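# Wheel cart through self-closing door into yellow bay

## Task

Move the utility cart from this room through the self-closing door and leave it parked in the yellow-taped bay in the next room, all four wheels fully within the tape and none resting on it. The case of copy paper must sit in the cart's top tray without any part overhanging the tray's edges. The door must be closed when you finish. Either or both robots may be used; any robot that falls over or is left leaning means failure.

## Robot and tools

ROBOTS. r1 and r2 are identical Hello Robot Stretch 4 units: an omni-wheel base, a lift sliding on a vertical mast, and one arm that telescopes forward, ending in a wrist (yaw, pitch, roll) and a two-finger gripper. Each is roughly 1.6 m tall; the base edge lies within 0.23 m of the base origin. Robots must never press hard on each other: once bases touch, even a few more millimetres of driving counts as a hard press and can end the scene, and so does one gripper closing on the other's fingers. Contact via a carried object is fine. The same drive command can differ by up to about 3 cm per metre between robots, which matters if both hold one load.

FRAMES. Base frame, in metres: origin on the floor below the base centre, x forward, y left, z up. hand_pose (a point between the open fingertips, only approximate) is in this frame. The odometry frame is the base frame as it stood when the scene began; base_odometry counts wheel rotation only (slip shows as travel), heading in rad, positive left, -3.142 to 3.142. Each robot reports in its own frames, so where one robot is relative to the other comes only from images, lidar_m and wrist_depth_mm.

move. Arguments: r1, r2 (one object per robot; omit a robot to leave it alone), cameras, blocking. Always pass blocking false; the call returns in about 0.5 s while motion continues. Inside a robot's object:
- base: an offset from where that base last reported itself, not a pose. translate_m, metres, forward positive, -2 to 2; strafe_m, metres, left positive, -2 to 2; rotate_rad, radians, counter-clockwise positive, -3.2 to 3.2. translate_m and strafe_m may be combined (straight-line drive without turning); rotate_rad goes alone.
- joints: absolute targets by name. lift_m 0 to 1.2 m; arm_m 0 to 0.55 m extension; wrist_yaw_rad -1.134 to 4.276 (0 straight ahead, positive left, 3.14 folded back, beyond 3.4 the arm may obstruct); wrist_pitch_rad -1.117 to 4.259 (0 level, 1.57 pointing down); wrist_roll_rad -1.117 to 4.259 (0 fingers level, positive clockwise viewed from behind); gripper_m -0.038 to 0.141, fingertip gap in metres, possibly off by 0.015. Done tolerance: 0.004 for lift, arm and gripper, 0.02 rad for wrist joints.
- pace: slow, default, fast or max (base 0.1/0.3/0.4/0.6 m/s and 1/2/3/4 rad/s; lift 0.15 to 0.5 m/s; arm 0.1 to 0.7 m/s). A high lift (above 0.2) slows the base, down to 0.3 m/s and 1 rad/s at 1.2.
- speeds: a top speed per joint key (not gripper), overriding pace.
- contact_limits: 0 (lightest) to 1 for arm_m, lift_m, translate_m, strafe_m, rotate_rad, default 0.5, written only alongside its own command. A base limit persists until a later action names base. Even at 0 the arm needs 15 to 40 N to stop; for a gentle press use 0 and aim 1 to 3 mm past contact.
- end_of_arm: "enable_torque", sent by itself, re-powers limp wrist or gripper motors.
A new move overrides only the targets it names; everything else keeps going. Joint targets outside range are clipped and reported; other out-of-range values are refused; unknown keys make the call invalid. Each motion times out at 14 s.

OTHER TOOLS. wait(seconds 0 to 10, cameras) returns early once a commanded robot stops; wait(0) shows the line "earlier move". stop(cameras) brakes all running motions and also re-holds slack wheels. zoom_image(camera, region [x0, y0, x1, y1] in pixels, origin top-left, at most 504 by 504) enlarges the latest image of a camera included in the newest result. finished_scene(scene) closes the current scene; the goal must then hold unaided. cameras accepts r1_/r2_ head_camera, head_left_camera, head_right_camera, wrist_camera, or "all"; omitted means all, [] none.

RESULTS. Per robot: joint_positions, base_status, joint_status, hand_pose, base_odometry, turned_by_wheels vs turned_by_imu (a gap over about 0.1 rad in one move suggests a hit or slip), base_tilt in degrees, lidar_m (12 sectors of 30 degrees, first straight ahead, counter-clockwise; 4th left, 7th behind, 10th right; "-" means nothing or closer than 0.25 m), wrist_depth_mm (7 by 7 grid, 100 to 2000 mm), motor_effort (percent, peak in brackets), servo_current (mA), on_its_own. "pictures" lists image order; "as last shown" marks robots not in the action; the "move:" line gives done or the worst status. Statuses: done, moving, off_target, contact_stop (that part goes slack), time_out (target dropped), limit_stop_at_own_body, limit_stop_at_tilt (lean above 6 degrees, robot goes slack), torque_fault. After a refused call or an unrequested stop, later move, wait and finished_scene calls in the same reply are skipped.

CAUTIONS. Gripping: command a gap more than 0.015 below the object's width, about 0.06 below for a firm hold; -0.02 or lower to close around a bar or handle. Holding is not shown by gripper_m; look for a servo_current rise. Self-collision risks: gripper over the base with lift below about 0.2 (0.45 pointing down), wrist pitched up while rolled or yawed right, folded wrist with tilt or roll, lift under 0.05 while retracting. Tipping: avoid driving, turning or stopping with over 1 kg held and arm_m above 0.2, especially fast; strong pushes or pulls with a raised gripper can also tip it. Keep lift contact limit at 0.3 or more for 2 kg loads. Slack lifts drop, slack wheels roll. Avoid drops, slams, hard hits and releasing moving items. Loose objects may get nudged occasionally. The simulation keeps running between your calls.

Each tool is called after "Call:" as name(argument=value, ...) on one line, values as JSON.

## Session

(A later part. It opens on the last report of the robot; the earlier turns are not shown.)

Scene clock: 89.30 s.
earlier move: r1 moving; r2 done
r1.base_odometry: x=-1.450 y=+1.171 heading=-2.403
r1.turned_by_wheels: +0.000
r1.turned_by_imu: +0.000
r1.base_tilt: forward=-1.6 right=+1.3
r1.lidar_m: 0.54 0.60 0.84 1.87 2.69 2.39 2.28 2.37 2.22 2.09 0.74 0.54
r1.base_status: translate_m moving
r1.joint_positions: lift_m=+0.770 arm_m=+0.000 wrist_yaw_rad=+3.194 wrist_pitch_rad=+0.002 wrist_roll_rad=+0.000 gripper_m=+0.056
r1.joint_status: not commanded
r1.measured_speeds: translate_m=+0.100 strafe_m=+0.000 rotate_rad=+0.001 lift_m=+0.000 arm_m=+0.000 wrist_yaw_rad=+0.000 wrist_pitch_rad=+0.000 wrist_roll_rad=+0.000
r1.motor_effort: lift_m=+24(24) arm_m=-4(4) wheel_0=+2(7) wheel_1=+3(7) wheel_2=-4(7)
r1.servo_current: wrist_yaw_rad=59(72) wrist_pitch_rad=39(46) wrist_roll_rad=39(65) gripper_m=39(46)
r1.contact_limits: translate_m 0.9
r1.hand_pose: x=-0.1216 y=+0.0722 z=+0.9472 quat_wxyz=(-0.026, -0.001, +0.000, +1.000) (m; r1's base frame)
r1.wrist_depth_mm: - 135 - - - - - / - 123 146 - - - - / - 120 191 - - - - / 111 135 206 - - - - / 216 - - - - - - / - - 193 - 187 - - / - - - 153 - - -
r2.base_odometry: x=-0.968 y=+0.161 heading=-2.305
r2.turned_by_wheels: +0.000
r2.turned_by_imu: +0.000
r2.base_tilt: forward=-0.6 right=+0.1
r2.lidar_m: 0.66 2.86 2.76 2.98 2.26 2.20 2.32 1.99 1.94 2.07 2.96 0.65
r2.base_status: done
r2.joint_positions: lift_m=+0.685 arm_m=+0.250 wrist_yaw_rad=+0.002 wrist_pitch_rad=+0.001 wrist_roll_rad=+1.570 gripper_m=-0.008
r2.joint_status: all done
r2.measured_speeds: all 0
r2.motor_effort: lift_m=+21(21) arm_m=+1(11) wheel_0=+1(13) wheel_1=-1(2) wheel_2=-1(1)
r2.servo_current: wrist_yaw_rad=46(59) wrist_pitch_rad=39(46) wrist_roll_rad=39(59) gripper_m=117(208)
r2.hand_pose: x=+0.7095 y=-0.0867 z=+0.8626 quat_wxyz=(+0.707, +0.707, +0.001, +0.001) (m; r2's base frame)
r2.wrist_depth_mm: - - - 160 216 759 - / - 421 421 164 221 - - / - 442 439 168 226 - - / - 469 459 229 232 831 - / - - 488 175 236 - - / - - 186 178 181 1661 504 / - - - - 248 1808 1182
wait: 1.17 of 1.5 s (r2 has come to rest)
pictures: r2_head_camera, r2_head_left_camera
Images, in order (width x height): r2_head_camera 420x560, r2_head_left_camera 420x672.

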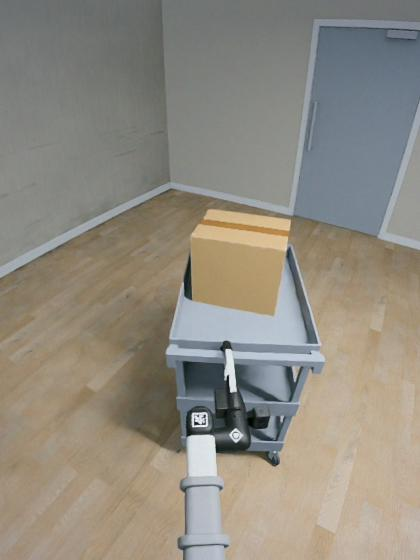

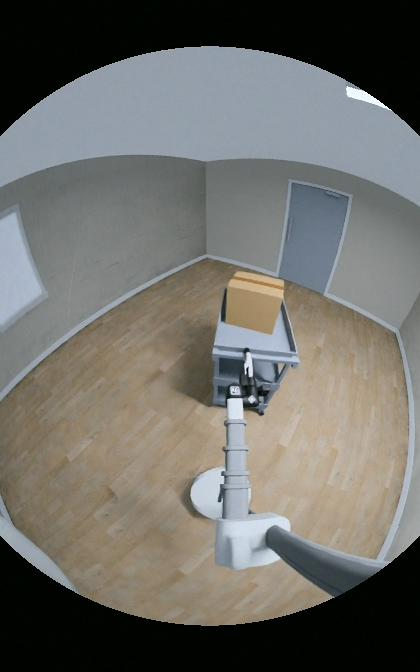

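Call:
move(blocking=false, r2={"base":{"translate_m":0.35,"strafe_m":0.1},"pace":"slow"}, cameras=["r1_head_left_camera"])

Call:
wait(seconds=5, cameras=["r2_head_camera","r1_head_left_camera"])

Scene clock: 105.13 s.
earlier move: r1 done
move: r2 moving
r1.base_odometry: x=-1.807 y=+0.846 heading=-2.403
r1.turned_by_wheels: +0.000
r1.turned_by_imu: +0.002
r1.base_tilt: forward=-1.6 right=+1.3
r1.lidar_m: - 0.25 0.25 0.54 2.70 2.86 2.79 2.90 2.21 0.25 0.25 0.25
r1.base_status: done
r1.joint_positions: lift_m=+0.770 arm_m=+0.000 wrist_yaw_rad=+3.194 wrist_pitch_rad=+0.002 wrist_roll_rad=+0.000 gripper_m=+0.056
r1.joint_status: not commanded
r1.measured_speeds: all 0
r1.motor_effort: lift_m=+23(23) arm_m=-4(4) wheel_0=+13(13) wheel_1=+9(9) wheel_2=-13(13)
r1.servo_current: wrist_yaw_rad=52(59) wrist_pitch_rad=46(46) wrist_roll_rad=59(65) gripper_m=39(52)
r1.contact_limits: translate_m 0.9
r1.hand_pose: x=-0.1216 y=+0.0722 z=+0.9473 quat_wxyz=(-0.026, -0.001, +0.000, +1.000) (m; r1's base frame)
r1.wrist_depth_mm: - 134 140 - - - - / - 117 134 - - - - / - 121 150 - - - - / 110 135 198 - - - - / 211 - - - - - - / 218 - 193 - 187 - - / 224 - - 153 - - -
r2.base_odometry: x=-0.973 y=+0.150 heading=-2.304
r2.turned_by_wheels: +0.000
r2.turned_by_imu: +0.001
r2.base_tilt: forward=-0.7 right=+0.1
r2.lidar_m: 0.64 2.88 2.76 2.97 2.28 2.21 2.38 2.02 1.96 2.07 2.97 0.67
r2.base_status: translate_m moving; strafe_m moving
r2.joint_positions: lift_m=+0.685 arm_m=+0.250 wrist_yaw_rad=+0.000 wrist_pitch_rad=+0.001 wrist_roll_rad=+1.570 gripper_m=-0.009
r2.joint_status: not commanded
r2.measured_speeds: translate_m=+0.043 strafe_m=+0.015 rotate_rad=+0.002 lift_m=+0.000 arm_m=+0.000 wrist_yaw_rad=-0.048 wrist_pitch_rad=+0.000 wrist_roll_rad=+0.000
r2.motor_effort: lift_m=+21(21) arm_m=+0(4) wheel_0=+0(5) wheel_1=+9(9) wheel_2=-11(11)
r2.servo_current: wrist_yaw_rad=33(59) wrist_pitch_rad=39(39) wrist_roll_rad=59(59) gripper_m=78(124)
r2.hand_pose: x=+0.7092 y=-0.0876 z=+0.8627 quat_wxyz=(+0.707, +0.707, +0.000, -0.001) (m; r2's base frame)
r2.wrist_depth_mm: - - - 156 213 750 - / - 410 415 158 217 - - / - 436 433 162 221 - - / - 462 455 165 225 820 - / - - 480 168 230 - - / - - 189 172 180 1708 512 / - - - - - 1921 1182
pictures: r1_head_left_camera
Images, in order (width x height): r1_head_left_camera 420x672.

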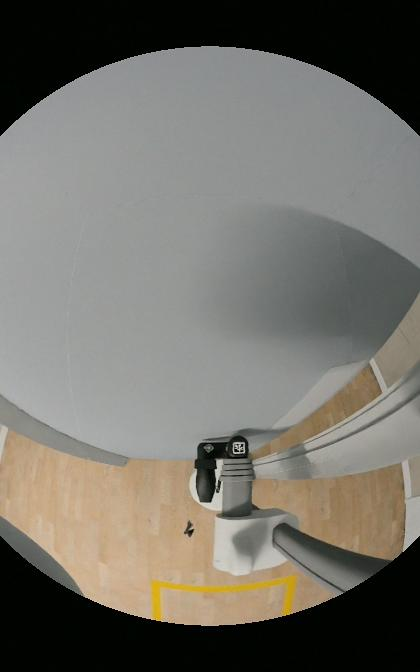

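Scene clock: 109.53 s.
earlier move: r2 done
r1.base_odometry: x=-1.807 y=+0.846 heading=-2.403
r1.turned_by_wheels: +0.000
r1.turned_by_imu: +0.000
r1.base_tilt: forward=-1.6 right=+1.3
r1.lidar_m: - 0.25 0.25 0.53 2.71 2.87 2.77 2.88 2.22 0.25 0.25 0.25
r1.base_status: done
r1.joint_positions: lift_m=+0.770 arm_m=+0.000 wrist_yaw_rad=+3.194 wrist_pitch_rad=+0.002 wrist_roll_rad=+0.000 gripper_m=+0.056
r1.joint_status: not commanded
r1.measured_speeds: all 0
r1.motor_effort: lift_m=+23(23) arm_m=-4(4) wheel_0=+12(13) wheel_1=+9(9) wheel_2=-13(13)
r1.servo_current: wrist_yaw_rad=39(72) wrist_pitch_rad=46(52) wrist_roll_rad=39(65) gripper_m=39(52)
r1.contact_limits: translate_m 0.9
r1.hand_pose: x=-0.1216 y=+0.0722 z=+0.9473 quat_wxyz=(-0.026, -0.001, +0.000, +1.000) (m; r1's base frame)
r1.wrist_depth_mm: - 134 140 - - - - / - 117 134 - - - - / - 121 149 - - - - / 110 135 198 - - - - / 211 - - - - - - / 218 - 194 - 187 - - / 225 - - 153 - - -
r2.base_odometry: x=-1.127 y=-0.165 heading=-2.304
r2.turned_by_wheels: +0.001
r2.turned_by_imu: +0.003
r2.base_tilt: forward=-0.7 right=+0.1
r2.lidar_m: 0.66 2.59 2.51 2.64 2.49 2.44 2.59 2.30 2.22 2.35 3.37 0.63
r2.base_status: done
r2.joint_positions: lift_m=+0.685 arm_m=+0.250 wrist_yaw_rad=+0.000 wrist_pitch_rad=+0.001 wrist_roll_rad=+1.570 gripper_m=-0.009
r2.joint_status: not commanded
r2.measured_speeds: all 0
r2.motor_effort: lift_m=+21(21) arm_m=+4(5) wheel_0=+8(14) wheel_1=+5(10) wheel_2=-6(18)
r2.servo_current: wrist_yaw_rad=33(65) wrist_pitch_rad=39(52) wrist_roll_rad=52(65) gripper_m=59(124)
r2.hand_pose: x=+0.7092 y=-0.0875 z=+0.8627 quat_wxyz=(+0.707, +0.707, +0.000, -0.001) (m; r2's base frame)
r2.wrist_depth_mm: - 355 357 122 177 - - / - 387 389 127 186 - - / - 433 427 137 197 - - / - 496 473 146 211 - - / - - - 155 226 1708 517 / - - 190 166 180 1576 469 / - - - - 259 1808 1182
wait: 4.40 of 5 s (r2 has come to rest)
pictures: r1_head_left_camera, r2_head_camera
Images, in order (width x height): r1_head_left_camera 420x672, r2_head_camera 420x560.

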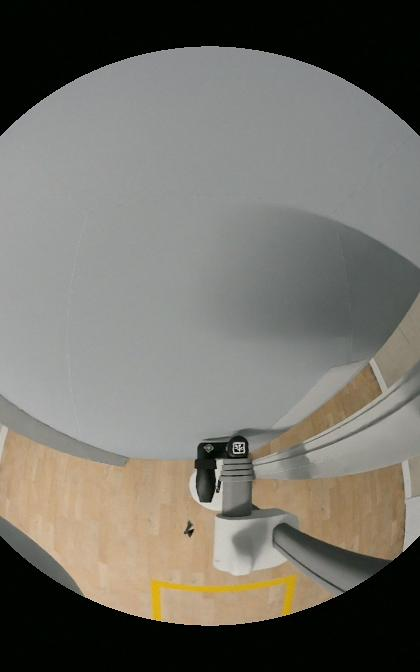

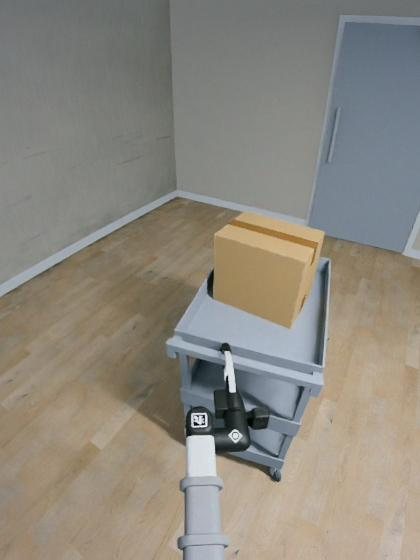

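Call:
move(blocking=false, r1={"base":{"translate_m":1.3},"pace":"default","contact_limits":{"translate_m":0.9}}, r2={"base":{"rotate_rad":-0.2},"pace":"slow"}, cameras=[])

Call:
wait(seconds=2, cameras=["r2_head_camera"])

Call:
wait(seconds=5, cameras=["r1_head_left_camera"])

Scene clock: 119.20 s.
move: r1 moving; r2 moving
r1.base_odometry: x=-1.830 y=+0.825 heading=-2.402
r1.turned_by_wheels: +0.000
r1.turned_by_imu: +0.000
r1.base_tilt: forward=-1.6 right=+1.3
r1.lidar_m: 0.25 0.25 0.25 0.50 2.71 2.93 2.78 2.91 2.22 0.25 0.25 0.25
r1.base_status: translate_m moving
r1.joint_positions: lift_m=+0.770 arm_m=+0.000 wrist_yaw_rad=+3.194 wrist_pitch_rad=+0.002 wrist_roll_rad=+0.000 gripper_m=+0.056
r1.joint_status: not commanded
r1.measured_speeds: translate_m=+0.122 strafe_m=+0.000 rotate_rad=-0.007 lift_m=+0.000 arm_m=+0.000 wrist_yaw_rad=+0.000 wrist_pitch_rad=+0.000 wrist_roll_rad=+0.000
r1.motor_effort: lift_m=+23(23) arm_m=-4(4) wheel_0=+19(21) wheel_1=+12(15) wheel_2=-22(22)
r1.servo_current: wrist_yaw_rad=46(59) wrist_pitch_rad=46(46) wrist_roll_rad=33(72) gripper_m=46(46)
r1.contact_limits: translate_m 0.9
r1.hand_pose: x=-0.1216 y=+0.0722 z=+0.9473 quat_wxyz=(-0.026, -0.001, +0.000, +1.000) (m; r1's base frame)
r1.wrist_depth_mm: - 133 134 - - - - / - 116 134 - - - - / - 117 148 - - - - / 109 135 193 - - - - / 210 - - - - - - / 225 - 192 - 187 - - / 224 - - 154 - - -
r2.base_odometry: x=-1.127 y=-0.166 heading=-2.426
r2.turned_by_wheels: -0.122
r2.turned_by_imu: -0.117
r2.base_tilt: forward=-0.6 right=+0.0
r2.lidar_m: 0.64 2.67 2.50 2.58 2.57 2.43 2.51 2.36 2.22 2.27 3.00 0.66
r2.base_status: rotate_rad moving
r2.joint_positions: lift_m=+0.685 arm_m=+0.250 wrist_yaw_rad=+0.009 wrist_pitch_rad=+0.001 wrist_roll_rad=+1.570 gripper_m=-0.009
r2.joint_status: not commanded
r2.measured_speeds: translate_m=+0.003 strafe_m=-0.001 rotate_rad=-0.422 lift_m=+0.000 arm_m=+0.001 wrist_yaw_rad=+0.000 wrist_pitch_rad=+0.000 wrist_roll_rad=+0.000
r2.motor_effort: lift_m=+21(21) arm_m=+6(7) wheel_0=+11(21) wheel_1=+10(14) wheel_2=+13(15)
r2.servo_current: wrist_yaw_rad=65(78) wrist_pitch_rad=39(46) wrist_roll_rad=59(59) gripper_m=59(72)
r2.hand_pose: x=+0.7099 y=-0.0848 z=+0.8627 quat_wxyz=(+0.707, +0.707, +0.004, +0.003) (m; r2's base frame)
r2.wrist_depth_mm: - - - 140 195 - - / - 399 394 146 204 750 - / - 421 418 151 211 - - / - 466 449 158 219 831 - / - - 488 165 229 - - / - - 189 170 179 1708 512 / - - - - - 1863 466
pictures: none
No camera images: "cameras" was empty.

Scene clock: 119.87 s.
earlier move: r1 moving; r2 done
r1.base_odometry: x=-1.934 y=+0.731 heading=-2.402
r1.turned_by_wheels: +0.000
r1.turned_by_imu: +0.007
r1.base_tilt: forward=-1.7 right=+1.3
r1.lidar_m: 0.25 - 0.25 0.34 2.71 3.05 2.94 3.05 0.25 0.25 2.17 0.25
r1.base_status: translate_m moving
r1.joint_positions: lift_m=+0.770 arm_m=+0.000 wrist_yaw_rad=+3.201 wrist_pitch_rad=+0.002 wrist_roll_rad=+0.000 gripper_m=+0.056
r1.joint_status: not commanded
r1.measured_speeds: translate_m=+0.289 strafe_m=-0.003 rotate_rad=-0.006 lift_m=+0.000 arm_m=-0.002 wrist_yaw_rad=+0.038 wrist_pitch_rad=+0.000 wrist_roll_rad=+0.000
r1.motor_effort: lift_m=+23(23) arm_m=+5(5) wheel_0=+10(21) wheel_1=+15(16) wheel_2=-17(22)
r1.servo_current: wrist_yaw_rad=46(65) wrist_pitch_rad=39(46) wrist_roll_rad=52(72) gripper_m=46(46)
r1.contact_limits: translate_m 0.9
r1.hand_pose: x=-0.1223 y=+0.0701 z=+0.9473 quat_wxyz=(-0.030, -0.001, +0.000, +1.000) (m; r1's base frame)
r1.wrist_depth_mm: - 132 132 - - - - / - - 132 - - - - / - 113 132 - - - - / - 133 182 - - - - / 200 - - - - - - / 208 - 192 - 188 - - / 215 - - 153 - - -
r2.base_odometry: x=-1.127 y=-0.165 heading=-2.503
r2.turned_by_wheels: -0.077
r2.turned_by_imu: -0.075
r2.base_tilt: forward=-0.6 right=+0.1
r2.lidar_m: 0.64 2.76 2.51 2.53 2.68 2.44 2.49 2.43 2.21 2.25 2.84 0.68
r2.base_status: done
r2.joint_positions: lift_m=+0.685 arm_m=+0.250 wrist_yaw_rad=+0.003 wrist_pitch_rad=+0.001 wrist_roll_rad=+1.570 gripper_m=-0.009
r2.joint_status: not commanded
r2.measured_speeds: all 0
r2.motor_effort: lift_m=+21(21) arm_m=-2(7) wheel_0=+1(21) wheel_1=+4(14) wheel_2=+6(15)
r2.servo_current: wrist_yaw_rad=46(78) wrist_pitch_rad=46(46) wrist_roll_rad=46(59) gripper_m=65(78)
r2.hand_pose: x=+0.7095 y=-0.0866 z=+0.8627 quat_wxyz=(+0.707, +0.707, +0.001, +0.001) (m; r2's base frame)
r2.wrist_depth_mm: - - - 170 229 1618 1138 / - - - 171 230 778 - / - 433 430 172 232 842 - / - 452 445 173 233 842 - / - 469 466 174 235 842 - / - - 188 175 182 - - / - - 504 - - - 508
wait: 0.67 of 2 s (r2 has come to rest)
pictures: r2_head_camera
Images, in order (width x height): r2_head_camera 420x560.

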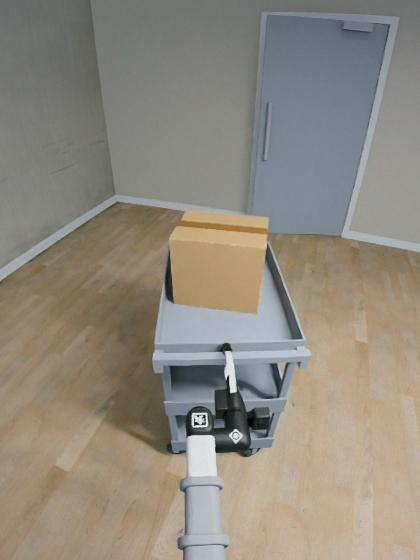

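Scene clock: 124.53 s.
earlier move: r1 done
r1.base_odometry: x=-2.767 y=-0.030 heading=-2.402
r1.turned_by_wheels: +0.000
r1.turned_by_imu: +0.120
r1.base_tilt: forward=-1.6 right=+1.2
r1.lidar_m: 0.90 3.20 2.51 2.47 1.39 0.32 0.30 1.16 1.73 2.25 2.42 1.04
r1.base_status: done
r1.joint_positions: lift_m=+0.770 arm_m=+0.000 wrist_yaw_rad=+3.196 wrist_pitch_rad=+0.002 wrist_roll_rad=+0.000 gripper_m=+0.056
r1.joint_status: not commanded
r1.measured_speeds: all 0
r1.motor_effort: lift_m=+23(23) arm_m=+4(6) wheel_0=+2(21) wheel_1=+2(20) wheel_2=+1(22)
r1.servo_current: wrist_yaw_rad=46(78) wrist_pitch_rad=33(52) wrist_roll_rad=46(72) gripper_m=39(46)
r1.contact_limits: translate_m 0.9
r1.hand_pose: x=-0.1219 y=+0.0715 z=+0.9473 quat_wxyz=(-0.027, -0.001, +0.000, +1.000) (m; r1's base frame)
r1.wrist_depth_mm: - 135 445 496 - - - / - 121 146 492 - - - / - 124 188 492 - - - / 110 135 213 496 - - - / 137 - 455 480 - - - / 215 - 194 473 187 - - / - 140 439 153 - - -
r2.base_odometry: x=-1.127 y=-0.165 heading=-2.503
r2.turned_by_wheels: +0.000
r2.turned_by_imu: +0.001
r2.base_tilt: forward=-0.7 right=+0.1
r2.lidar_m: 0.64 2.75 2.50 2.54 2.69 2.45 2.48 2.43 2.21 2.25 2.79 0.67
r2.base_status: done
r2.joint_positions: lift_m=+0.685 arm_m=+0.250 wrist_yaw_rad=+0.003 wrist_pitch_rad=+0.001 wrist_roll_rad=+1.570 gripper_m=-0.009
r2.joint_status: not commanded
r2.measured_speeds: all 0
r2.motor_effort: lift_m=+21(21) arm_m=-4(7) wheel_0=+0(21) wheel_1=+3(14) wheel_2=+6(15)
r2.servo_current: wrist_yaw_rad=46(78) wrist_pitch_rad=39(46) wrist_roll_rad=46(59) gripper_m=65(78)
r2.hand_pose: x=+0.7095 y=-0.0866 z=+0.8627 quat_wxyz=(+0.707, +0.707, +0.001, +0.001) (m; r2's base frame)
r2.wrist_depth_mm: - - - 170 228 1576 1138 / - - - 171 231 750 - / - 430 436 172 233 820 - / - 452 445 173 233 842 - / - 469 462 174 236 842 - / - - 189 175 181 - - / - - 504 - - - 512
wait: 4.67 of 5 s (r1 has come to rest)
pictures: r1_head_left_camera
Images, in order (width x height): r1_head_left_camera 420x672.

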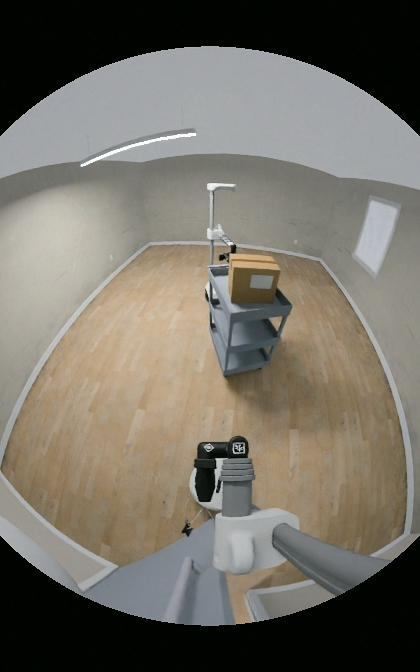

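Call:
move(blocking=false, r1={"base":{"translate_m":0.08,"strafe_m":-0.36}}, cameras=[])

Call:
wait(seconds=2.3, cameras=[])

Call:
move(blocking=false, r1={"base":{"rotate_rad":3.02}}, cameras=[])

Call:
wait(seconds=3.5, cameras=["r1_head_camera","r1_head_left_camera"])

Scene clock: 137.10 s.
move: r1 moving
r1.base_odometry: x=-2.794 y=-0.011 heading=-2.402
r1.turned_by_wheels: +0.000
r1.turned_by_imu: -0.001
r1.base_tilt: forward=-1.6 right=+1.2
r1.lidar_m: 0.91 3.26 2.56 2.51 1.40 1.12 1.06 1.18 1.80 2.23 2.38 1.01
r1.base_status: translate_m moving; strafe_m moving
r1.joint_positions: lift_m=+0.770 arm_m=+0.000 wrist_yaw_rad=+3.196 wrist_pitch_rad=+0.002 wrist_roll_rad=+0.000 gripper_m=+0.056
r1.joint_status: not commanded
r1.measured_speeds: translate_m=+0.027 strafe_m=-0.124 rotate_rad=+0.000 lift_m=+0.000 arm_m=+0.000 wrist_yaw_rad=+0.000 wrist_pitch_rad=+0.000 wrist_roll_rad=+0.000
r1.motor_effort: lift_m=+23(23) arm_m=+4(4) wheel_0=+9(10) wheel_1=-7(8) wheel_2=-2(4)
r1.servo_current: wrist_yaw_rad=39(65) wrist_pitch_rad=39(52) wrist_roll_rad=72(72) gripper_m=46(46)
r1.hand_pose: x=-0.1219 y=+0.0715 z=+0.9473 quat_wxyz=(-0.027, -0.001, +0.000, +1.000) (m; r1's base frame)
r1.wrist_depth_mm: - 135 - - - - - / - 121 135 - - - 1118 / - 124 188 - - - - / 110 135 193 - - - - / 137 - - - - - - / 215 - 190 - 187 - - / - 140 - 137 - - -
r2: as last shown
r2.lidar_m: 0.62 2.76 2.49 2.52 2.68 2.45 2.47 2.44 2.22 2.25 2.83 0.68
r2.motor_effort: lift_m=+21(21) arm_m=-3(4) wheel_0=+0(0) wheel_1=+3(4) wheel_2=+6(6)
r2.servo_current: wrist_yaw_rad=39(65) wrist_pitch_rad=46(46) wrist_roll_rad=46(59) gripper_m=72(72)
r2.wrist_depth_mm: - - - 170 229 1576 1160 / - - - 172 231 768 - / - 433 433 172 231 831 - / - 445 445 173 234 831 - / - 469 469 175 235 842 - / - - 189 175 181 - - / - - 504 - - - 512
pictures: none
No camera images: "cameras" was empty.

Scene clock: 139.27 s.
earlier move: r1 done
r1.base_odometry: x=-3.069 y=+0.182 heading=-2.402
r1.turned_by_wheels: +0.000
r1.turned_by_imu: -0.002
r1.base_tilt: forward=-1.6 right=+1.3
r1.lidar_m: 0.87 0.88 2.86 2.83 1.52 1.18 1.09 1.29 1.94 1.89 2.04 3.02
r1.base_status: done
r1.joint_positions: lift_m=+0.770 arm_m=+0.000 wrist_yaw_rad=+3.196 wrist_pitch_rad=+0.002 wrist_roll_rad=+0.000 gripper_m=+0.056
r1.joint_status: not commanded
r1.measured_speeds: all 0
r1.motor_effort: lift_m=+23(23) arm_m=+4(4) wheel_0=+2(12) wheel_1=-1(9) wheel_2=-1(6)
r1.servo_current: wrist_yaw_rad=65(65) wrist_pitch_rad=46(52) wrist_roll_rad=52(72) gripper_m=46(46)
r1.hand_pose: x=-0.1219 y=+0.0715 z=+0.9473 quat_wxyz=(-0.027, -0.001, +0.000, +1.000) (m; r1's base frame)
r1.wrist_depth_mm: - 135 - - - - - / - 121 135 - - - - / - 123 178 - - - - / 110 135 199 - - - - / 137 - - - - - - / 224 - 190 - 187 - - / - 141 - 136 - - -
r2.base_odometry: x=-1.127 y=-0.165 heading=-2.503
r2.turned_by_wheels: +0.000
r2.turned_by_imu: +0.000
r2.base_tilt: forward=-0.6 right=+0.1
r2.lidar_m: 0.65 2.78 2.50 2.54 2.68 2.44 2.47 2.41 2.23 2.27 2.83 0.69
r2.base_status: not commanded
r2.joint_positions: lift_m=+0.685 arm_m=+0.250 wrist_yaw_rad=+0.003 wrist_pitch_rad=+0.001 wrist_roll_rad=+1.570 gripper_m=-0.009
r2.joint_status: not commanded
r2.measured_speeds: all 0
r2.motor_effort: lift_m=+21(21) arm_m=-4(4) wheel_0=+0(1) wheel_1=+3(4) wheel_2=+6(6)
r2.servo_current: wrist_yaw_rad=59(65) wrist_pitch_rad=39(46) wrist_roll_rad=46(59) gripper_m=72(72)
r2.hand_pose: x=+0.7095 y=-0.0866 z=+0.8627 quat_wxyz=(+0.707, +0.707, +0.001, +0.001) (m; r2's base frame)
r2.wrist_depth_mm: - - - 170 229 1661 1138 / - - - 171 230 778 - / - 436 436 172 231 820 - / - 452 445 173 233 831 - / - 473 462 174 234 831 - / - - 189 175 181 - - / - - 504 - - - 512
wait: 2.17 of 2.3 s (r1 has come to rest)
pictures: none
No camera images: "cameras" was empty.

Scene clock: 139.77 s.
move: r1 moving
r1.base_odometry: x=-3.069 y=+0.182 heading=-2.149
r1.turned_by_wheels: +0.253
r1.turned_by_imu: +0.253
r1.base_tilt: forward=-1.6 right=+1.3
r1.lidar_m: 0.88 3.13 2.83 2.09 1.31 1.12 1.20 1.48 1.89 1.93 2.37 0.94
r1.base_status: rotate_rad moving
r1.joint_positions: lift_m=+0.770 arm_m=+0.000 wrist_yaw_rad=+3.196 wrist_pitch_rad=+0.002 wrist_roll_rad=+0.000 gripper_m=+0.056
r1.joint_status: not commanded
r1.measured_speeds: translate_m=+0.000 strafe_m=-0.002 rotate_rad=+0.982 lift_m=+0.000 arm_m=+0.000 wrist_yaw_rad=+0.000 wrist_pitch_rad=+0.000 wrist_roll_rad=+0.000
r1.motor_effort: lift_m=+23(23) arm_m=+4(4) wheel_0=-8(11) wheel_1=-5(8) wheel_2=-8(8)
r1.servo_current: wrist_yaw_rad=59(59) wrist_pitch_rad=39(46) wrist_roll_rad=39(65) gripper_m=39(46)
r1.hand_pose: x=-0.1219 y=+0.0715 z=+0.9473 quat_wxyz=(-0.027, -0.001, +0.000, +1.000) (m; r1's base frame)
r1.wrist_depth_mm: - 135 - - - - - / - 122 135 - - - - / - 124 189 - - - - / 110 135 193 - - - - / 137 - - - - - - / 215 - 190 - 187 - - / - 141 - 137 - - -
r2: as last shown
r2.base_tilt: forward=-0.6 right=+0.0
r2.lidar_m: 0.65 2.75 2.50 2.55 2.69 2.45 2.49 2.43 2.22 2.26 2.85 0.67
r2.motor_effort: lift_m=+21(21) arm_m=-3(4) wheel_0=+0(1) wheel_1=+3(4) wheel_2=+6(6)
r2.servo_current: wrist_yaw_rad=52(52) wrist_pitch_rad=33(39) wrist_roll_rad=46(59) gripper_m=72(72)
r2.wrist_depth_mm: - - - 170 229 1708 1138 / - - - 171 231 778 - / - 436 430 172 232 820 - / - 452 449 173 233 831 - / - 473 466 174 234 842 - / - - 189 175 182 - - / - - 504 - - - 508
pictures: none
No camera images: "cameras" was empty.

Scene clock: 142.07 s.
earlier move: r1 done
r1.base_odometry: x=-3.069 y=+0.182 heading=+0.618
r1.turned_by_wheels: +2.767
r1.turned_by_imu: +2.782
r1.base_tilt: forward=-1.6 right=+1.3
r1.lidar_m: 1.12 1.24 1.66 1.89 1.92 2.63 0.90 0.85 3.02 2.86 1.76 1.26
r1.base_status: done
r1.joint_positions: lift_m=+0.770 arm_m=+0.000 wrist_yaw_rad=+3.196 wrist_pitch_rad=+0.002 wrist_roll_rad=+0.000 gripper_m=+0.056
r1.joint_status: not commanded
r1.measured_speeds: all 0
r1.motor_effort: lift_m=+23(23) arm_m=+4(4) wheel_0=-2(11) wheel_1=-1(10) wheel_2=+0(8)
r1.servo_current: wrist_yaw_rad=46(72) wrist_pitch_rad=46(52) wrist_roll_rad=46(72) gripper_m=39(52)
r1.hand_pose: x=-0.1219 y=+0.0715 z=+0.9473 quat_wxyz=(-0.027, -0.001, +0.000, +1.000) (m; r1's base frame)
r1.wrist_depth_mm: - 135 - - - - - / - 121 144 - - - - / - 124 188 - - - - / 109 135 203 - - - - / 215 - 1160 - - - - / - 1464 193 - 187 - - / - 152 - 144 - - -
r2.base_odometry: x=-1.127 y=-0.165 heading=-2.503
r2.turned_by_wheels: +0.000
r2.turned_by_imu: +0.000
r2.base_tilt: forward=-0.7 right=+0.1
r2.lidar_m: 0.65 2.76 2.50 2.55 2.67 2.44 2.48 2.42 2.20 2.24 2.80 0.68
r2.base_status: not commanded
r2.joint_positions: lift_m=+0.685 arm_m=+0.250 wrist_yaw_rad=+0.003 wrist_pitch_rad=+0.001 wrist_roll_rad=+1.570 gripper_m=-0.009
r2.joint_status: not commanded
r2.measured_speeds: all 0
r2.motor_effort: lift_m=+21(21) arm_m=-4(4) wheel_0=+0(1) wheel_1=+3(4) wheel_2=+6(6)
r2.servo_current: wrist_yaw_rad=59(65) wrist_pitch_rad=46(46) wrist_roll_rad=46(59) gripper_m=72(72)
r2.hand_pose: x=+0.7095 y=-0.0866 z=+0.8627 quat_wxyz=(+0.707, +0.707, +0.001, +0.001) (m; r2's base frame)
r2.wrist_depth_mm: - - - 170 229 1618 1160 / - - - 171 229 768 - / - 433 430 172 232 831 - / - 449 449 173 234 831 - / - 473 466 174 235 842 - / - - 189 175 181 - - / - - 504 - - - 512
wait: 2.30 of 3.5 s (r1 has come to rest)
pictures: r1_head_camera, r1_head_left_camera
Images, in order (width x height): r1_head_camera 420x560, r1_head_left_camera 420x672.

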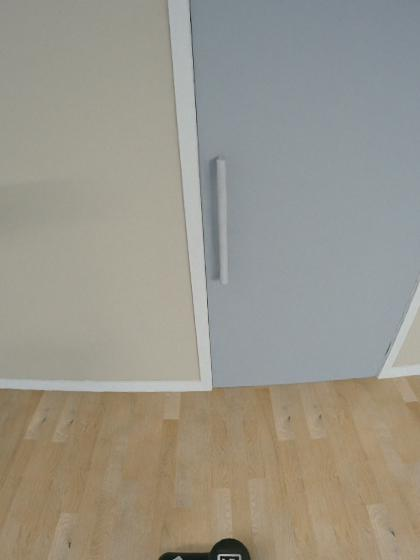

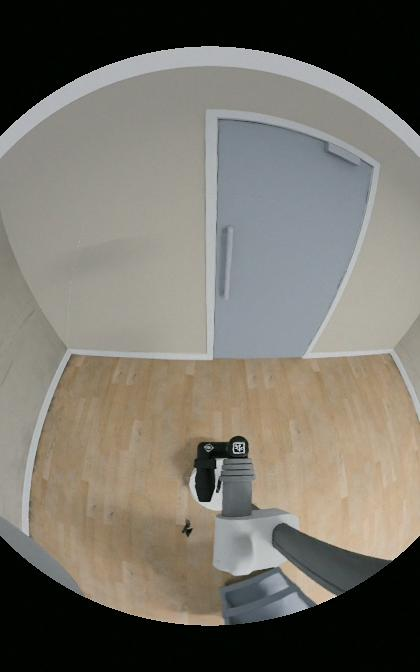

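Call:
move(blocking=false, r1={"joints":{"wrist_yaw_rad":0,"gripper_m":0.1,"arm_m":0.43}}, r2={"base":{"translate_m":-0.45},"pace":"slow"}, cameras=[])

Call:
wait(seconds=3, cameras=["r1_head_camera"])

Call:
wait(seconds=3, cameras=["r1_head_camera","r2_head_camera"])

Scene clock: 161.00 s.
move: r1 moving; r2 moving
r1.base_odometry: x=-3.069 y=+0.182 heading=+0.618
r1.turned_by_wheels: +0.000
r1.turned_by_imu: +0.000
r1.base_tilt: forward=-1.6 right=+1.2
r1.lidar_m: 1.11 1.21 1.66 1.87 1.93 2.58 0.92 0.86 2.97 2.84 1.76 1.25
r1.base_status: not commanded
r1.joint_positions: lift_m=+0.770 arm_m=+0.051 wrist_yaw_rad=+2.608 wrist_pitch_rad=+0.002 wrist_roll_rad=+0.000 gripper_m=+0.075
r1.joint_status: arm_m moving; wrist_yaw_rad moving; gripper_m moving
r1.measured_speeds: translate_m=+0.000 strafe_m=+0.000 rotate_rad=+0.000 lift_m=+0.000 arm_m=+0.195 wrist_yaw_rad=-1.821 wrist_pitch_rad=+0.000 wrist_roll_rad=+0.000
r1.motor_effort: lift_m=+23(23) arm_m=+3(7) wheel_0=-2(3) wheel_1=-1(1) wheel_2=-1(1)
r1.servo_current: wrist_yaw_rad=117(117) wrist_pitch_rad=52(52) wrist_roll_rad=39(59) gripper_m=85(85)
r1.hand_pose: x=+0.0179 y=+0.2220 z=+0.9473 quat_wxyz=(+0.264, -0.001, +0.000, +0.965) (m; r1's base frame)
r1.wrist_depth_mm: - - - - - - - / - - - - - - - / - - - - - - - / - - - - - - - / - - - - - - - / - - 199 - 191 - - / - - - 151 - - -
r2.base_odometry: x=-1.118 y=-0.158 heading=-2.503
r2.turned_by_wheels: +0.000
r2.turned_by_imu: +0.001
r2.base_tilt: forward=-0.7 right=+0.1
r2.lidar_m: 0.64 2.78 2.51 2.54 2.67 2.44 2.47 2.39 2.19 2.26 2.82 0.69
r2.base_status: translate_m moving
r2.joint_positions: lift_m=+0.685 arm_m=+0.250 wrist_yaw_rad=+0.003 wrist_pitch_rad=+0.001 wrist_roll_rad=+1.570 gripper_m=-0.009
r2.joint_status: not commanded
r2.measured_speeds: translate_m=-0.048 strafe_m=+0.000 rotate_rad=+0.000 lift_m=+0.000 arm_m=+0.000 wrist_yaw_rad=+0.000 wrist_pitch_rad=+0.000 wrist_roll_rad=+0.000
r2.motor_effort: lift_m=+21(21) arm_m=-3(4) wheel_0=-8(10) wheel_1=-7(8) wheel_2=+14(14)
r2.servo_current: wrist_yaw_rad=52(52) wrist_pitch_rad=39(46) wrist_roll_rad=52(59) gripper_m=65(72)
r2.hand_pose: x=+0.7095 y=-0.0866 z=+0.8627 quat_wxyz=(+0.707, +0.707, +0.001, +0.001) (m; r2's base frame)
r2.wrist_depth_mm: - - - 168 228 1661 1160 / - - - 170 229 759 - / - 436 433 171 232 831 - / - 452 445 173 233 842 - / - 473 466 174 236 854 - / - - 189 176 182 - - / - - - - - 1661 504
pictures: none
No camera images: "cameras" was empty.

Scene clock: 162.90 s.
earlier move: r1 done; r2 moving
r1.base_odometry: x=-3.069 y=+0.182 heading=+0.618
r1.turned_by_wheels: +0.000
r1.turned_by_imu: +0.000
r1.base_tilt: forward=-1.6 right=+1.3
r1.lidar_m: 1.10 1.23 1.65 1.88 1.90 2.63 1.10 1.07 2.99 2.83 1.77 1.24
r1.base_status: not commanded
r1.joint_positions: lift_m=+0.770 arm_m=+0.430 wrist_yaw_rad=+0.003 wrist_pitch_rad=+0.002 wrist_roll_rad=+0.000 gripper_m=+0.100
r1.joint_status: all done
r1.measured_speeds: all 0
r1.motor_effort: lift_m=+23(23) arm_m=+5(7) wheel_0=-3(3) wheel_1=-1(1) wheel_2=-1(1)
r1.servo_current: wrist_yaw_rad=46(117) wrist_pitch_rad=39(52) wrist_roll_rad=52(72) gripper_m=39(85)
r1.hand_pose: x=+0.8894 y=-0.0867 z=+0.9473 quat_wxyz=(+1.000, +0.000, +0.001, +0.001) (m; r1's base frame)
r1.wrist_depth_mm: - - 539 554 554 559 - / - - 539 549 559 564 - / - - 539 549 554 564 - / - - 544 554 559 559 - / - - 544 559 564 564 - / - 193 466 549 198 - - / - - 549 145 569 - -
r2.base_odometry: x=-0.975 y=-0.052 heading=-2.505
r2.turned_by_wheels: -0.001
r2.turned_by_imu: -0.002
r2.base_tilt: forward=-0.6 right=+0.1
r2.lidar_m: 0.65 2.81 2.57 2.59 2.51 2.29 2.30 2.37 2.14 2.17 2.74 0.68
r2.base_status: translate_m moving
r2.joint_positions: lift_m=+0.685 arm_m=+0.250 wrist_yaw_rad=-0.003 wrist_pitch_rad=+0.001 wrist_roll_rad=+1.570 gripper_m=-0.009
r2.joint_status: not commanded
r2.measured_speeds: translate_m=-0.100 strafe_m=+0.000 rotate_rad=-0.002 lift_m=+0.000 arm_m=+0.000 wrist_yaw_rad=+0.000 wrist_pitch_rad=+0.000 wrist_roll_rad=+0.000
r2.motor_effort: lift_m=+21(21) arm_m=-3(4) wheel_0=-18(18) wheel_1=-8(11) wheel_2=+6(15)
r2.servo_current: wrist_yaw_rad=46(65) wrist_pitch_rad=39(46) wrist_roll_rad=39(59) gripper_m=65(78)
r2.hand_pose: x=+0.7091 y=-0.0881 z=+0.8627 quat_wxyz=(+0.707, +0.707, -0.001, -0.001) (m; r2's base frame)
r2.wrist_depth_mm: - - - 170 229 1661 1138 / - - - 172 230 768 - / - 433 433 172 233 831 - / - 452 449 173 234 831 - / - 477 466 175 236 831 - / - - 189 175 181 - - / - - 508 - - - 512
wait: 1.90 of 3 s (r1 has come to rest)
pictures: r1_head_camera
Images, in order (width x height): r1_head_camera 420x560.

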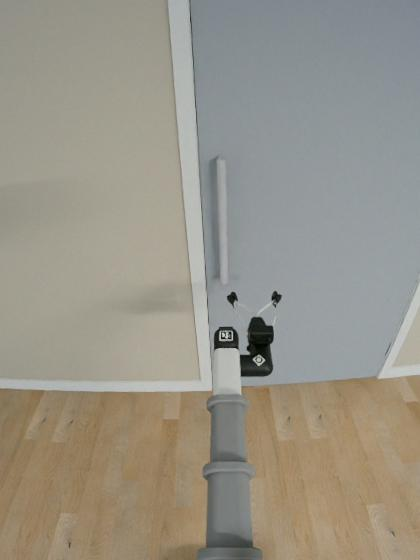

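Scene clock: 165.90 s.
earlier move: r2 moving
r1.base_odometry: x=-3.069 y=+0.182 heading=+0.618
r1.turned_by_wheels: +0.000
r1.turned_by_imu: +0.000
r1.base_tilt: forward=-1.6 right=+1.3
r1.lidar_m: 1.11 1.22 1.65 1.87 1.95 2.60 1.35 1.32 3.01 2.84 1.79 1.25
r1.base_status: not commanded
r1.joint_positions: lift_m=+0.770 arm_m=+0.430 wrist_yaw_rad=+0.003 wrist_pitch_rad=+0.002 wrist_roll_rad=+0.000 gripper_m=+0.100
r1.joint_status: all done
r1.measured_speeds: all 0
r1.motor_effort: lift_m=+23(23) arm_m=+5(7) wheel_0=-3(3) wheel_1=-1(1) wheel_2=+0(1)
r1.servo_current: wrist_yaw_rad=59(117) wrist_pitch_rad=46(52) wrist_roll_rad=39(72) gripper_m=39(85)
r1.hand_pose: x=+0.8894 y=-0.0867 z=+0.9473 quat_wxyz=(+1.000, +0.000, +0.001, +0.001) (m; r1's base frame)
r1.wrist_depth_mm: - - 544 549 554 559 - / - - 535 549 559 564 - / - - 544 554 554 564 - / - - 539 554 559 564 - / - - 539 554 564 569 - / - 193 466 554 198 - - / - - 549 144 564 - -
r2.base_odometry: x=-0.766 y=+0.102 heading=-2.504
r2.turned_by_wheels: +0.000
r2.turned_by_imu: -0.001
r2.base_tilt: forward=-0.6 right=+0.1
r2.lidar_m: 0.64 2.95 2.64 2.70 2.24 2.02 2.06 2.25 2.05 2.04 2.60 0.69
r2.base_status: translate_m moving
r2.joint_positions: lift_m=+0.685 arm_m=+0.250 wrist_yaw_rad=-0.003 wrist_pitch_rad=+0.001 wrist_roll_rad=+1.570 gripper_m=-0.009
r2.joint_status: not commanded
r2.measured_speeds: translate_m=-0.010 strafe_m=+0.000 rotate_rad=+0.000 lift_m=+0.000 arm_m=+0.000 wrist_yaw_rad=+0.000 wrist_pitch_rad=+0.000 wrist_roll_rad=+0.000
r2.motor_effort: lift_m=+21(21) arm_m=-3(4) wheel_0=-9(18) wheel_1=-5(11) wheel_2=+3(15)
r2.servo_current: wrist_yaw_rad=52(65) wrist_pitch_rad=46(46) wrist_roll_rad=46(59) gripper_m=65(78)
r2.hand_pose: x=+0.7091 y=-0.0882 z=+0.8627 quat_wxyz=(+0.707, +0.707, -0.001, -0.001) (m; r2's base frame)
r2.wrist_depth_mm: - - - 172 232 1661 1160 / - - - 172 232 1576 - / - 436 433 173 233 831 - / - 452 445 174 235 842 - / - 466 466 175 236 831 - / - - 189 175 181 - - / - - 500 - 237 1756 521
wait: 3.00 s; no rest
pictures: r1_head_camera, r2_head_camera
Images, in order (width x height): r1_head_camera 420x560, r2_head_camera 420x560.

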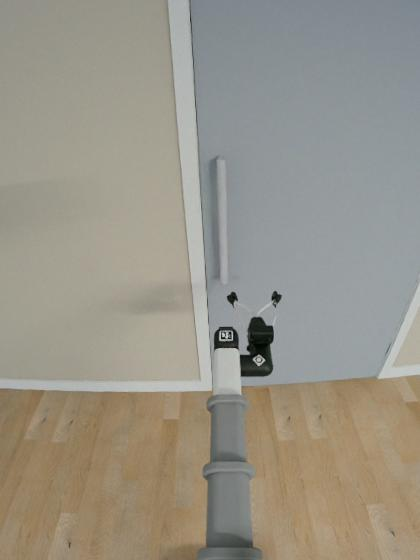

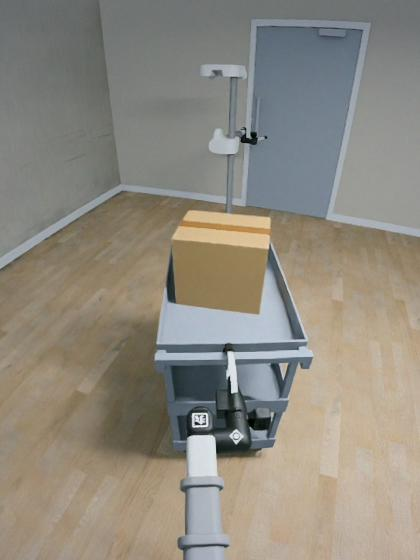

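Call:
move(blocking=false, r1={"base":{"translate_m":0.17,"strafe_m":0.09},"pace":"slow"}, cameras=[])

Call:
wait(seconds=3, cameras=["r1_head_camera","r1_wrist_camera"])

Scene clock: 172.47 s.
earlier move: r2 done
move: r1 moving
r1.base_odometry: x=-3.063 y=+0.195 heading=+0.618
r1.turned_by_wheels: +0.000
r1.turned_by_imu: +0.000
r1.base_tilt: forward=-1.6 right=+1.3
r1.lidar_m: 1.11 1.23 1.62 1.88 1.95 2.61 1.34 1.35 2.99 2.85 1.77 1.25
r1.base_status: translate_m moving; strafe_m moving
r1.joint_positions: lift_m=+0.770 arm_m=+0.430 wrist_yaw_rad=+0.003 wrist_pitch_rad=+0.002 wrist_roll_rad=+0.000 gripper_m=+0.100
r1.joint_status: not commanded
r1.measured_speeds: translate_m=+0.049 strafe_m=+0.026 rotate_rad=+0.004 lift_m=+0.000 arm_m=+0.000 wrist_yaw_rad=+0.000 wrist_pitch_rad=+0.000 wrist_roll_rad=+0.000
r1.motor_effort: lift_m=+23(23) arm_m=+5(5) wheel_0=+4(4) wheel_1=+6(6) wheel_2=-5(7)
r1.servo_current: wrist_yaw_rad=46(65) wrist_pitch_rad=46(52) wrist_roll_rad=52(52) gripper_m=39(46)
r1.hand_pose: x=+0.8894 y=-0.0867 z=+0.9473 quat_wxyz=(+1.000, +0.000, +0.001, +0.001) (m; r1's base frame)
r1.wrist_depth_mm: - - 530 535 539 554 554 / - - 530 539 544 559 554 / - - 530 539 544 559 564 / - - 535 539 549 554 559 / - - 530 539 549 559 564 / - 192 455 549 198 559 559 / - - 539 145 554 559 564
r2.base_odometry: x=-0.766 y=+0.102 heading=-2.504
r2.turned_by_wheels: +0.000
r2.turned_by_imu: +0.000
r2.base_tilt: forward=-0.6 right=+0.1
r2.lidar_m: 0.64 2.96 2.67 2.69 2.22 2.03 2.06 2.24 2.06 2.06 2.60 0.66
r2.base_status: done
r2.joint_positions: lift_m=+0.685 arm_m=+0.250 wrist_yaw_rad=-0.003 wrist_pitch_rad=+0.001 wrist_roll_rad=+1.570 gripper_m=-0.009
r2.joint_status: not commanded
r2.measured_speeds: all 0
r2.motor_effort: lift_m=+21(21) arm_m=-4(4) wheel_0=-10(10) wheel_1=-6(7) wheel_2=+4(4)
r2.servo_current: wrist_yaw_rad=46(59) wrist_pitch_rad=39(46) wrist_roll_rad=46(52) gripper_m=65(72)
r2.hand_pose: x=+0.7091 y=-0.0882 z=+0.8627 quat_wxyz=(+0.707, +0.707, -0.001, -0.001) (m; r2's base frame)
r2.wrist_depth_mm: - - - 172 231 1618 1138 / - - - 172 232 1537 - / - 436 433 173 233 831 - / - 452 445 174 235 831 - / - 469 466 175 235 842 - / - - 190 175 180 - - / - - 496 - 237 1708 517
pictures: none
No camera images: "cameras" was empty.

Scene clock: 175.07 s.
earlier move: r1 done
r1.base_odometry: x=-2.983 y=+0.354 heading=+0.618
r1.turned_by_wheels: +0.000
r1.turned_by_imu: +0.000
r1.base_tilt: forward=-1.6 right=+1.2
r1.lidar_m: 0.95 1.06 1.40 1.79 1.87 2.50 1.53 1.51 3.10 2.92 1.47 1.05
r1.base_status: done
r1.joint_positions: lift_m=+0.770 arm_m=+0.430 wrist_yaw_rad=+0.003 wrist_pitch_rad=+0.002 wrist_roll_rad=+0.000 gripper_m=+0.100
r1.joint_status: not commanded
r1.measured_speeds: all 0
r1.motor_effort: lift_m=+23(23) arm_m=+4(5) wheel_0=+2(6) wheel_1=+1(8) wheel_2=-1(7)
r1.servo_current: wrist_yaw_rad=33(65) wrist_pitch_rad=46(52) wrist_roll_rad=39(72) gripper_m=39(46)
r1.hand_pose: x=+0.8894 y=-0.0867 z=+0.9473 quat_wxyz=(+1.000, +0.000, +0.001, +0.001) (m; r1's base frame)
r1.wrist_depth_mm: 364 368 375 309 384 389 394 / 362 370 377 309 387 389 394 / 366 370 379 309 382 392 397 / 368 370 377 309 387 392 397 / 368 370 379 382 387 392 399 / 368 370 377 379 198 394 402 / 373 370 384 140 389 394 399
r2.base_odometry: x=-0.766 y=+0.102 heading=-2.504
r2.turned_by_wheels: +0.000
r2.turned_by_imu: +0.000
r2.base_tilt: forward=-0.7 right=+0.1
r2.lidar_m: 0.64 2.95 2.64 2.68 2.23 2.03 2.06 2.26 2.06 2.08 2.58 0.67
r2.base_status: done
r2.joint_positions: lift_m=+0.685 arm_m=+0.250 wrist_yaw_rad=-0.003 wrist_pitch_rad=+0.001 wrist_roll_rad=+1.570 gripper_m=-0.009
r2.joint_status: not commanded
r2.measured_speeds: all 0
r2.motor_effort: lift_m=+21(21) arm_m=-3(4) wheel_0=-10(11) wheel_1=-6(7) wheel_2=+3(4)
r2.servo_current: wrist_yaw_rad=39(59) wrist_pitch_rad=39(46) wrist_roll_rad=52(65) gripper_m=72(72)
r2.hand_pose: x=+0.7091 y=-0.0882 z=+0.8627 quat_wxyz=(+0.707, +0.707, -0.001, -0.001) (m; r2's base frame)
r2.wrist_depth_mm: - - - 172 231 1661 1138 / - - - 172 232 1618 - / - 436 433 173 234 820 - / - 452 449 174 234 831 - / - 473 462 175 236 842 - / - - 189 176 181 - - / - - 496 - 237 1756 517
wait: 2.60 of 3 s (r1 has come to rest)
pictures: r1_head_camera, r1_wrist_camera
Images, in order (width x height): r1_head_camera 420x560, r1_wrist_camera 616x392.

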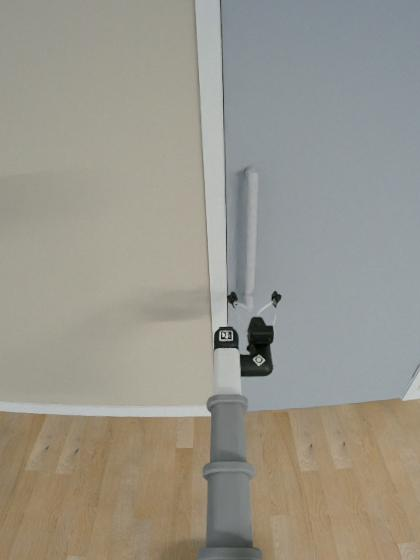

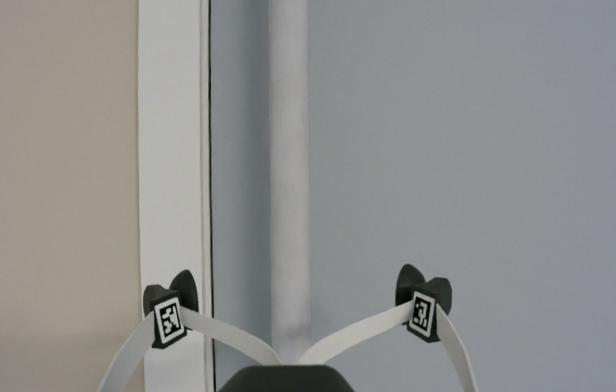

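Call:
move(blocking=false, r1={"base":{"translate_m":0.13},"pace":"slow"}, cameras=[])

Call:
wait(seconds=3, cameras=["r1_wrist_camera"])

Call:
move(blocking=false, r1={"joints":{"gripper_m":-0.02}}, cameras=[])

Call:
wait(seconds=2, cameras=["r1_head_camera","r1_wrist_camera"])

Scene clock: 182.30 s.
move: r1 moving
r1.base_odometry: x=-2.972 y=+0.361 heading=+0.618
r1.turned_by_wheels: +0.000
r1.turned_by_imu: +0.000
r1.base_tilt: forward=-1.6 right=+1.2
r1.lidar_m: 0.94 1.05 1.37 1.80 1.84 2.51 1.56 1.52 3.09 2.92 1.47 1.05
r1.base_status: translate_m moving
r1.joint_positions: lift_m=+0.770 arm_m=+0.430 wrist_yaw_rad=+0.003 wrist_pitch_rad=+0.002 wrist_roll_rad=+0.000 gripper_m=+0.100
r1.joint_status: not commanded
r1.measured_speeds: translate_m=+0.049 strafe_m=+0.000 rotate_rad=+0.004 lift_m=+0.000 arm_m=+0.000 wrist_yaw_rad=+0.000 wrist_pitch_rad=+0.000 wrist_roll_rad=+0.000
r1.motor_effort: lift_m=+23(23) arm_m=+4(5) wheel_0=+5(5) wheel_1=+4(5) wheel_2=-6(7)
r1.servo_current: wrist_yaw_rad=46(72) wrist_pitch_rad=46(46) wrist_roll_rad=59(59) gripper_m=46(46)
r1.hand_pose: x=+0.8894 y=-0.0867 z=+0.9473 quat_wxyz=(+1.000, +0.000, +0.001, +0.001) (m; r1's base frame)
r1.wrist_depth_mm: 353 357 366 300 375 379 382 / 355 359 366 297 375 379 384 / 359 359 370 298 375 382 384 / 359 359 368 298 377 382 387 / 357 362 368 301 375 379 384 / 359 364 368 373 198 384 389 / 357 362 368 145 382 382 389
r2: as last shown
r2.lidar_m: 0.63 2.96 2.67 2.71 2.21 2.01 2.06 2.27 2.03 2.09 2.60 0.67
r2.motor_effort: lift_m=+21(21) arm_m=-4(4) wheel_0=-10(10) wheel_1=-6(7) wheel_2=+3(4)
r2.servo_current: wrist_yaw_rad=46(52) wrist_pitch_rad=39(46) wrist_roll_rad=52(59) gripper_m=72(72)
r2.wrist_depth_mm: - - - 172 231 1661 1138 / - - - 173 233 1537 - / - 433 433 173 234 831 - / - 452 445 173 235 842 - / - 469 462 175 235 842 - / - - 190 176 180 - - / - - 504 - 237 1708 512
pictures: none
No camera images: "cameras" was empty.

Scene clock: 184.37 s.
earlier move: r1 done
r1.base_odometry: x=-2.877 y=+0.429 heading=+0.618
r1.turned_by_wheels: +0.000
r1.turned_by_imu: +0.000
r1.base_tilt: forward=-1.6 right=+1.3
r1.lidar_m: 0.80 0.89 1.22 1.80 1.85 2.51 1.67 1.63 3.07 2.93 1.34 0.93
r1.base_status: done
r1.joint_positions: lift_m=+0.770 arm_m=+0.430 wrist_yaw_rad=+0.003 wrist_pitch_rad=+0.002 wrist_roll_rad=+0.000 gripper_m=+0.100
r1.joint_status: not commanded
r1.measured_speeds: all 0
r1.motor_effort: lift_m=+23(23) arm_m=+4(5) wheel_0=+3(7) wheel_1=+2(6) wheel_2=-1(7)
r1.servo_current: wrist_yaw_rad=52(72) wrist_pitch_rad=46(52) wrist_roll_rad=65(65) gripper_m=39(46)
r1.hand_pose: x=+0.8894 y=-0.0867 z=+0.9473 quat_wxyz=(+1.000, +0.000, +0.001, +0.001) (m; r1's base frame)
r1.wrist_depth_mm: 240 246 248 171 254 257 260 / 241 247 249 171 255 259 262 / 242 247 248 171 256 259 262 / 242 - 250 172 256 258 263 / 243 249 250 176 257 260 263 / 244 192 251 173 198 260 263 / 245 164 251 144 259 260 265
r2.base_odometry: x=-0.766 y=+0.102 heading=-2.504
r2.turned_by_wheels: +0.000
r2.turned_by_imu: +0.000
r2.base_tilt: forward=-0.6 right=+0.1
r2.lidar_m: 0.63 2.92 2.67 2.69 2.21 2.02 2.06 2.23 2.04 2.07 2.62 0.69
r2.base_status: not commanded
r2.joint_positions: lift_m=+0.685 arm_m=+0.250 wrist_yaw_rad=-0.003 wrist_pitch_rad=+0.001 wrist_roll_rad=+1.570 gripper_m=-0.009
r2.joint_status: not commanded
r2.measured_speeds: all 0
r2.motor_effort: lift_m=+21(21) arm_m=-3(4) wheel_0=-10(10) wheel_1=-6(7) wheel_2=+3(4)
r2.servo_current: wrist_yaw_rad=46(59) wrist_pitch_rad=39(46) wrist_roll_rad=59(59) gripper_m=65(72)
r2.hand_pose: x=+0.7091 y=-0.0882 z=+0.8627 quat_wxyz=(+0.707, +0.707, -0.001, -0.001) (m; r2's base frame)
r2.wrist_depth_mm: - - - 172 231 1708 1160 / - - - 173 232 1576 - / - 436 430 174 232 820 - / - 452 449 174 234 831 - / - 466 462 175 235 831 - / - - 190 175 180 - - / - - 496 - 237 1708 517
wait: 2.07 of 3 s (r1 has come to rest)
pictures: r1_wrist_camera
Images, in order (width x height): r1_wrist_camera 616x392.

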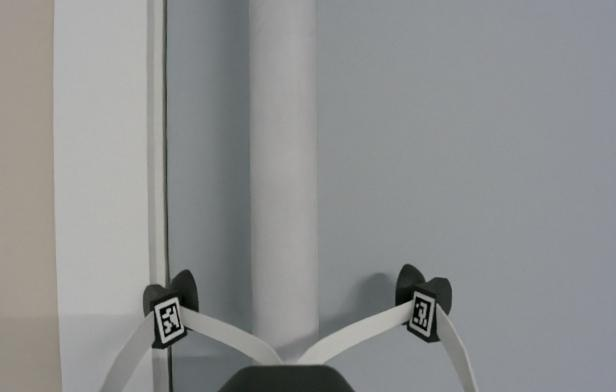

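Scene clock: 184.87 s.
move: r1 moving
r1.base_odometry: x=-2.877 y=+0.429 heading=+0.618
r1.turned_by_wheels: +0.000
r1.turned_by_imu: +0.000
r1.base_tilt: forward=-1.6 right=+1.3
r1.lidar_m: 0.82 0.92 1.26 1.80 1.85 2.50 1.64 1.64 3.08 2.93 1.31 0.94
r1.base_status: not commanded
r1.joint_positions: lift_m=+0.770 arm_m=+0.430 wrist_yaw_rad=+0.003 wrist_pitch_rad=+0.002 wrist_roll_rad=+0.000 gripper_m=+0.084
r1.joint_status: gripper_m moving
r1.measured_speeds: all 0
r1.motor_effort: lift_m=+23(23) arm_m=+4(5) wheel_0=+4(4) wheel_1=+2(2) wheel_2=-1(1)
r1.servo_current: wrist_yaw_rad=65(65) wrist_pitch_rad=39(52) wrist_roll_rad=46(59) gripper_m=98(98)
r1.hand_pose: x=+0.8894 y=-0.0867 z=+0.9473 quat_wxyz=(+1.000, +0.000, +0.001, +0.001) (m; r1's base frame)
r1.wrist_depth_mm: 240 246 246 171 253 257 260 / 241 247 248 171 255 258 262 / 241 248 248 171 255 258 262 / 241 - 249 172 257 260 262 / 244 248 249 175 256 260 263 / 244 - 213 172 199 260 264 / 244 154 252 144 257 262 266
r2: as last shown
r2.base_tilt: forward=-0.7 right=+0.1
r2.lidar_m: 0.65 2.94 2.66 2.70 2.23 2.03 2.06 2.26 2.05 2.07 2.57 0.68
r2.motor_effort: lift_m=+21(21) arm_m=-3(4) wheel_0=-10(10) wheel_1=-6(7) wheel_2=+4(4)
r2.servo_current: wrist_yaw_rad=46(52) wrist_pitch_rad=39(46) wrist_roll_rad=39(52) gripper_m=72(72)
r2.wrist_depth_mm: - - - 172 230 1661 1138 / - - - 173 232 1576 - / - 433 433 174 234 831 - / - 452 449 174 235 831 - / - 466 466 175 236 842 - / - - 189 175 181 - - / - - 496 - 236 1708 517
pictures: none
No camera images: "cameras" was empty.

Scene clock: 186.30 s.
earlier move: r1 done
r1.base_odometry: x=-2.877 y=+0.429 heading=+0.618
r1.turned_by_wheels: +0.000
r1.turned_by_imu: -0.001
r1.base_tilt: forward=-1.5 right=+1.3
r1.lidar_m: 0.75 0.92 1.21 1.81 1.86 2.52 1.68 1.64 3.09 2.90 1.34 0.93
r1.base_status: not commanded
r1.joint_positions: lift_m=+0.770 arm_m=+0.430 wrist_yaw_rad=+0.003 wrist_pitch_rad=+0.002 wrist_roll_rad=+0.000 gripper_m=-0.019
r1.joint_status: all done
r1.measured_speeds: all 0
r1.motor_effort: lift_m=+23(23) arm_m=-4(5) wheel_0=-2(4) wheel_1=-1(2) wheel_2=+3(3)
r1.servo_current: wrist_yaw_rad=59(78) wrist_pitch_rad=33(52) wrist_roll_rad=39(65) gripper_m=78(124)
r1.hand_pose: x=+0.8895 y=-0.0867 z=+0.9473 quat_wxyz=(+1.000, +0.000, +0.001, +0.001) (m; r1's base frame)
r1.wrist_depth_mm: 240 - 245 166 247 248 249 / 242 - 246 169 249 250 250 / 243 - 247 170 250 250 252 / 243 - 247 170 250 250 252 / 245 - 248 170 250 252 252 / 244 - 249 169 251 252 254 / 246 136 248 168 250 253 254
r2.base_odometry: x=-0.766 y=+0.102 heading=-2.504
r2.turned_by_wheels: +0.000
r2.turned_by_imu: +0.000
r2.base_tilt: forward=-0.7 right=+0.0
r2.lidar_m: 0.66 2.96 2.66 2.71 2.24 2.00 2.06 2.25 2.04 2.06 2.63 0.66
r2.base_status: not commanded
r2.joint_positions: lift_m=+0.685 arm_m=+0.250 wrist_yaw_rad=-0.003 wrist_pitch_rad=+0.001 wrist_roll_rad=+1.570 gripper_m=-0.009
r2.joint_status: not commanded
r2.measured_speeds: all 0
r2.motor_effort: lift_m=+21(21) arm_m=-3(4) wheel_0=-10(10) wheel_1=-6(7) wheel_2=+3(4)
r2.servo_current: wrist_yaw_rad=52(59) wrist_pitch_rad=39(46) wrist_roll_rad=46(59) gripper_m=72(72)
r2.hand_pose: x=+0.7091 y=-0.0882 z=+0.8627 quat_wxyz=(+0.707, +0.707, -0.001, -0.001) (m; r2's base frame)
r2.wrist_depth_mm: - - - 172 231 1708 1160 / - - - 173 233 1576 - / - 436 433 174 233 831 - / - 449 445 174 235 842 - / - 469 462 175 235 831 - / - - 189 175 181 - - / - - 500 - 237 1756 512
wait: 1.43 of 2 s (r1 has come to rest)
pictures: r1_head_camera, r1_wrist_camera
Images, in order (width x height): r1_head_camera 420x560, r1_wrist_camera 616x392.

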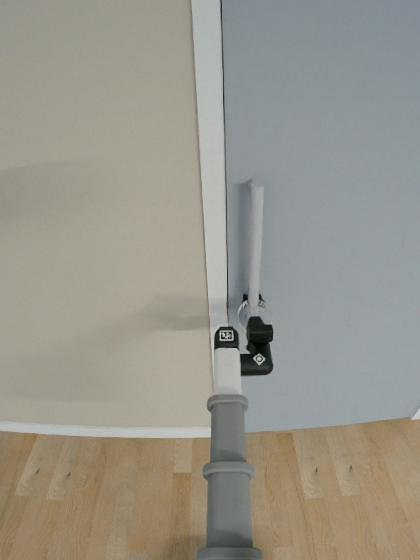

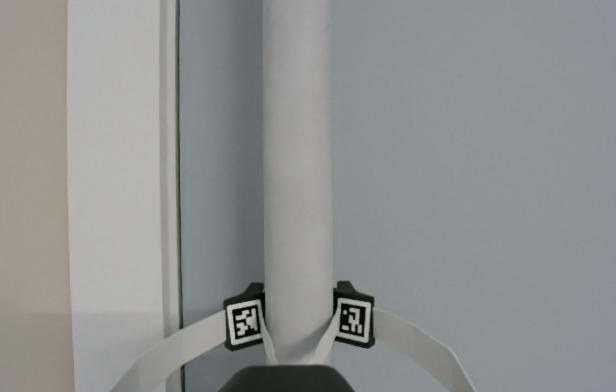

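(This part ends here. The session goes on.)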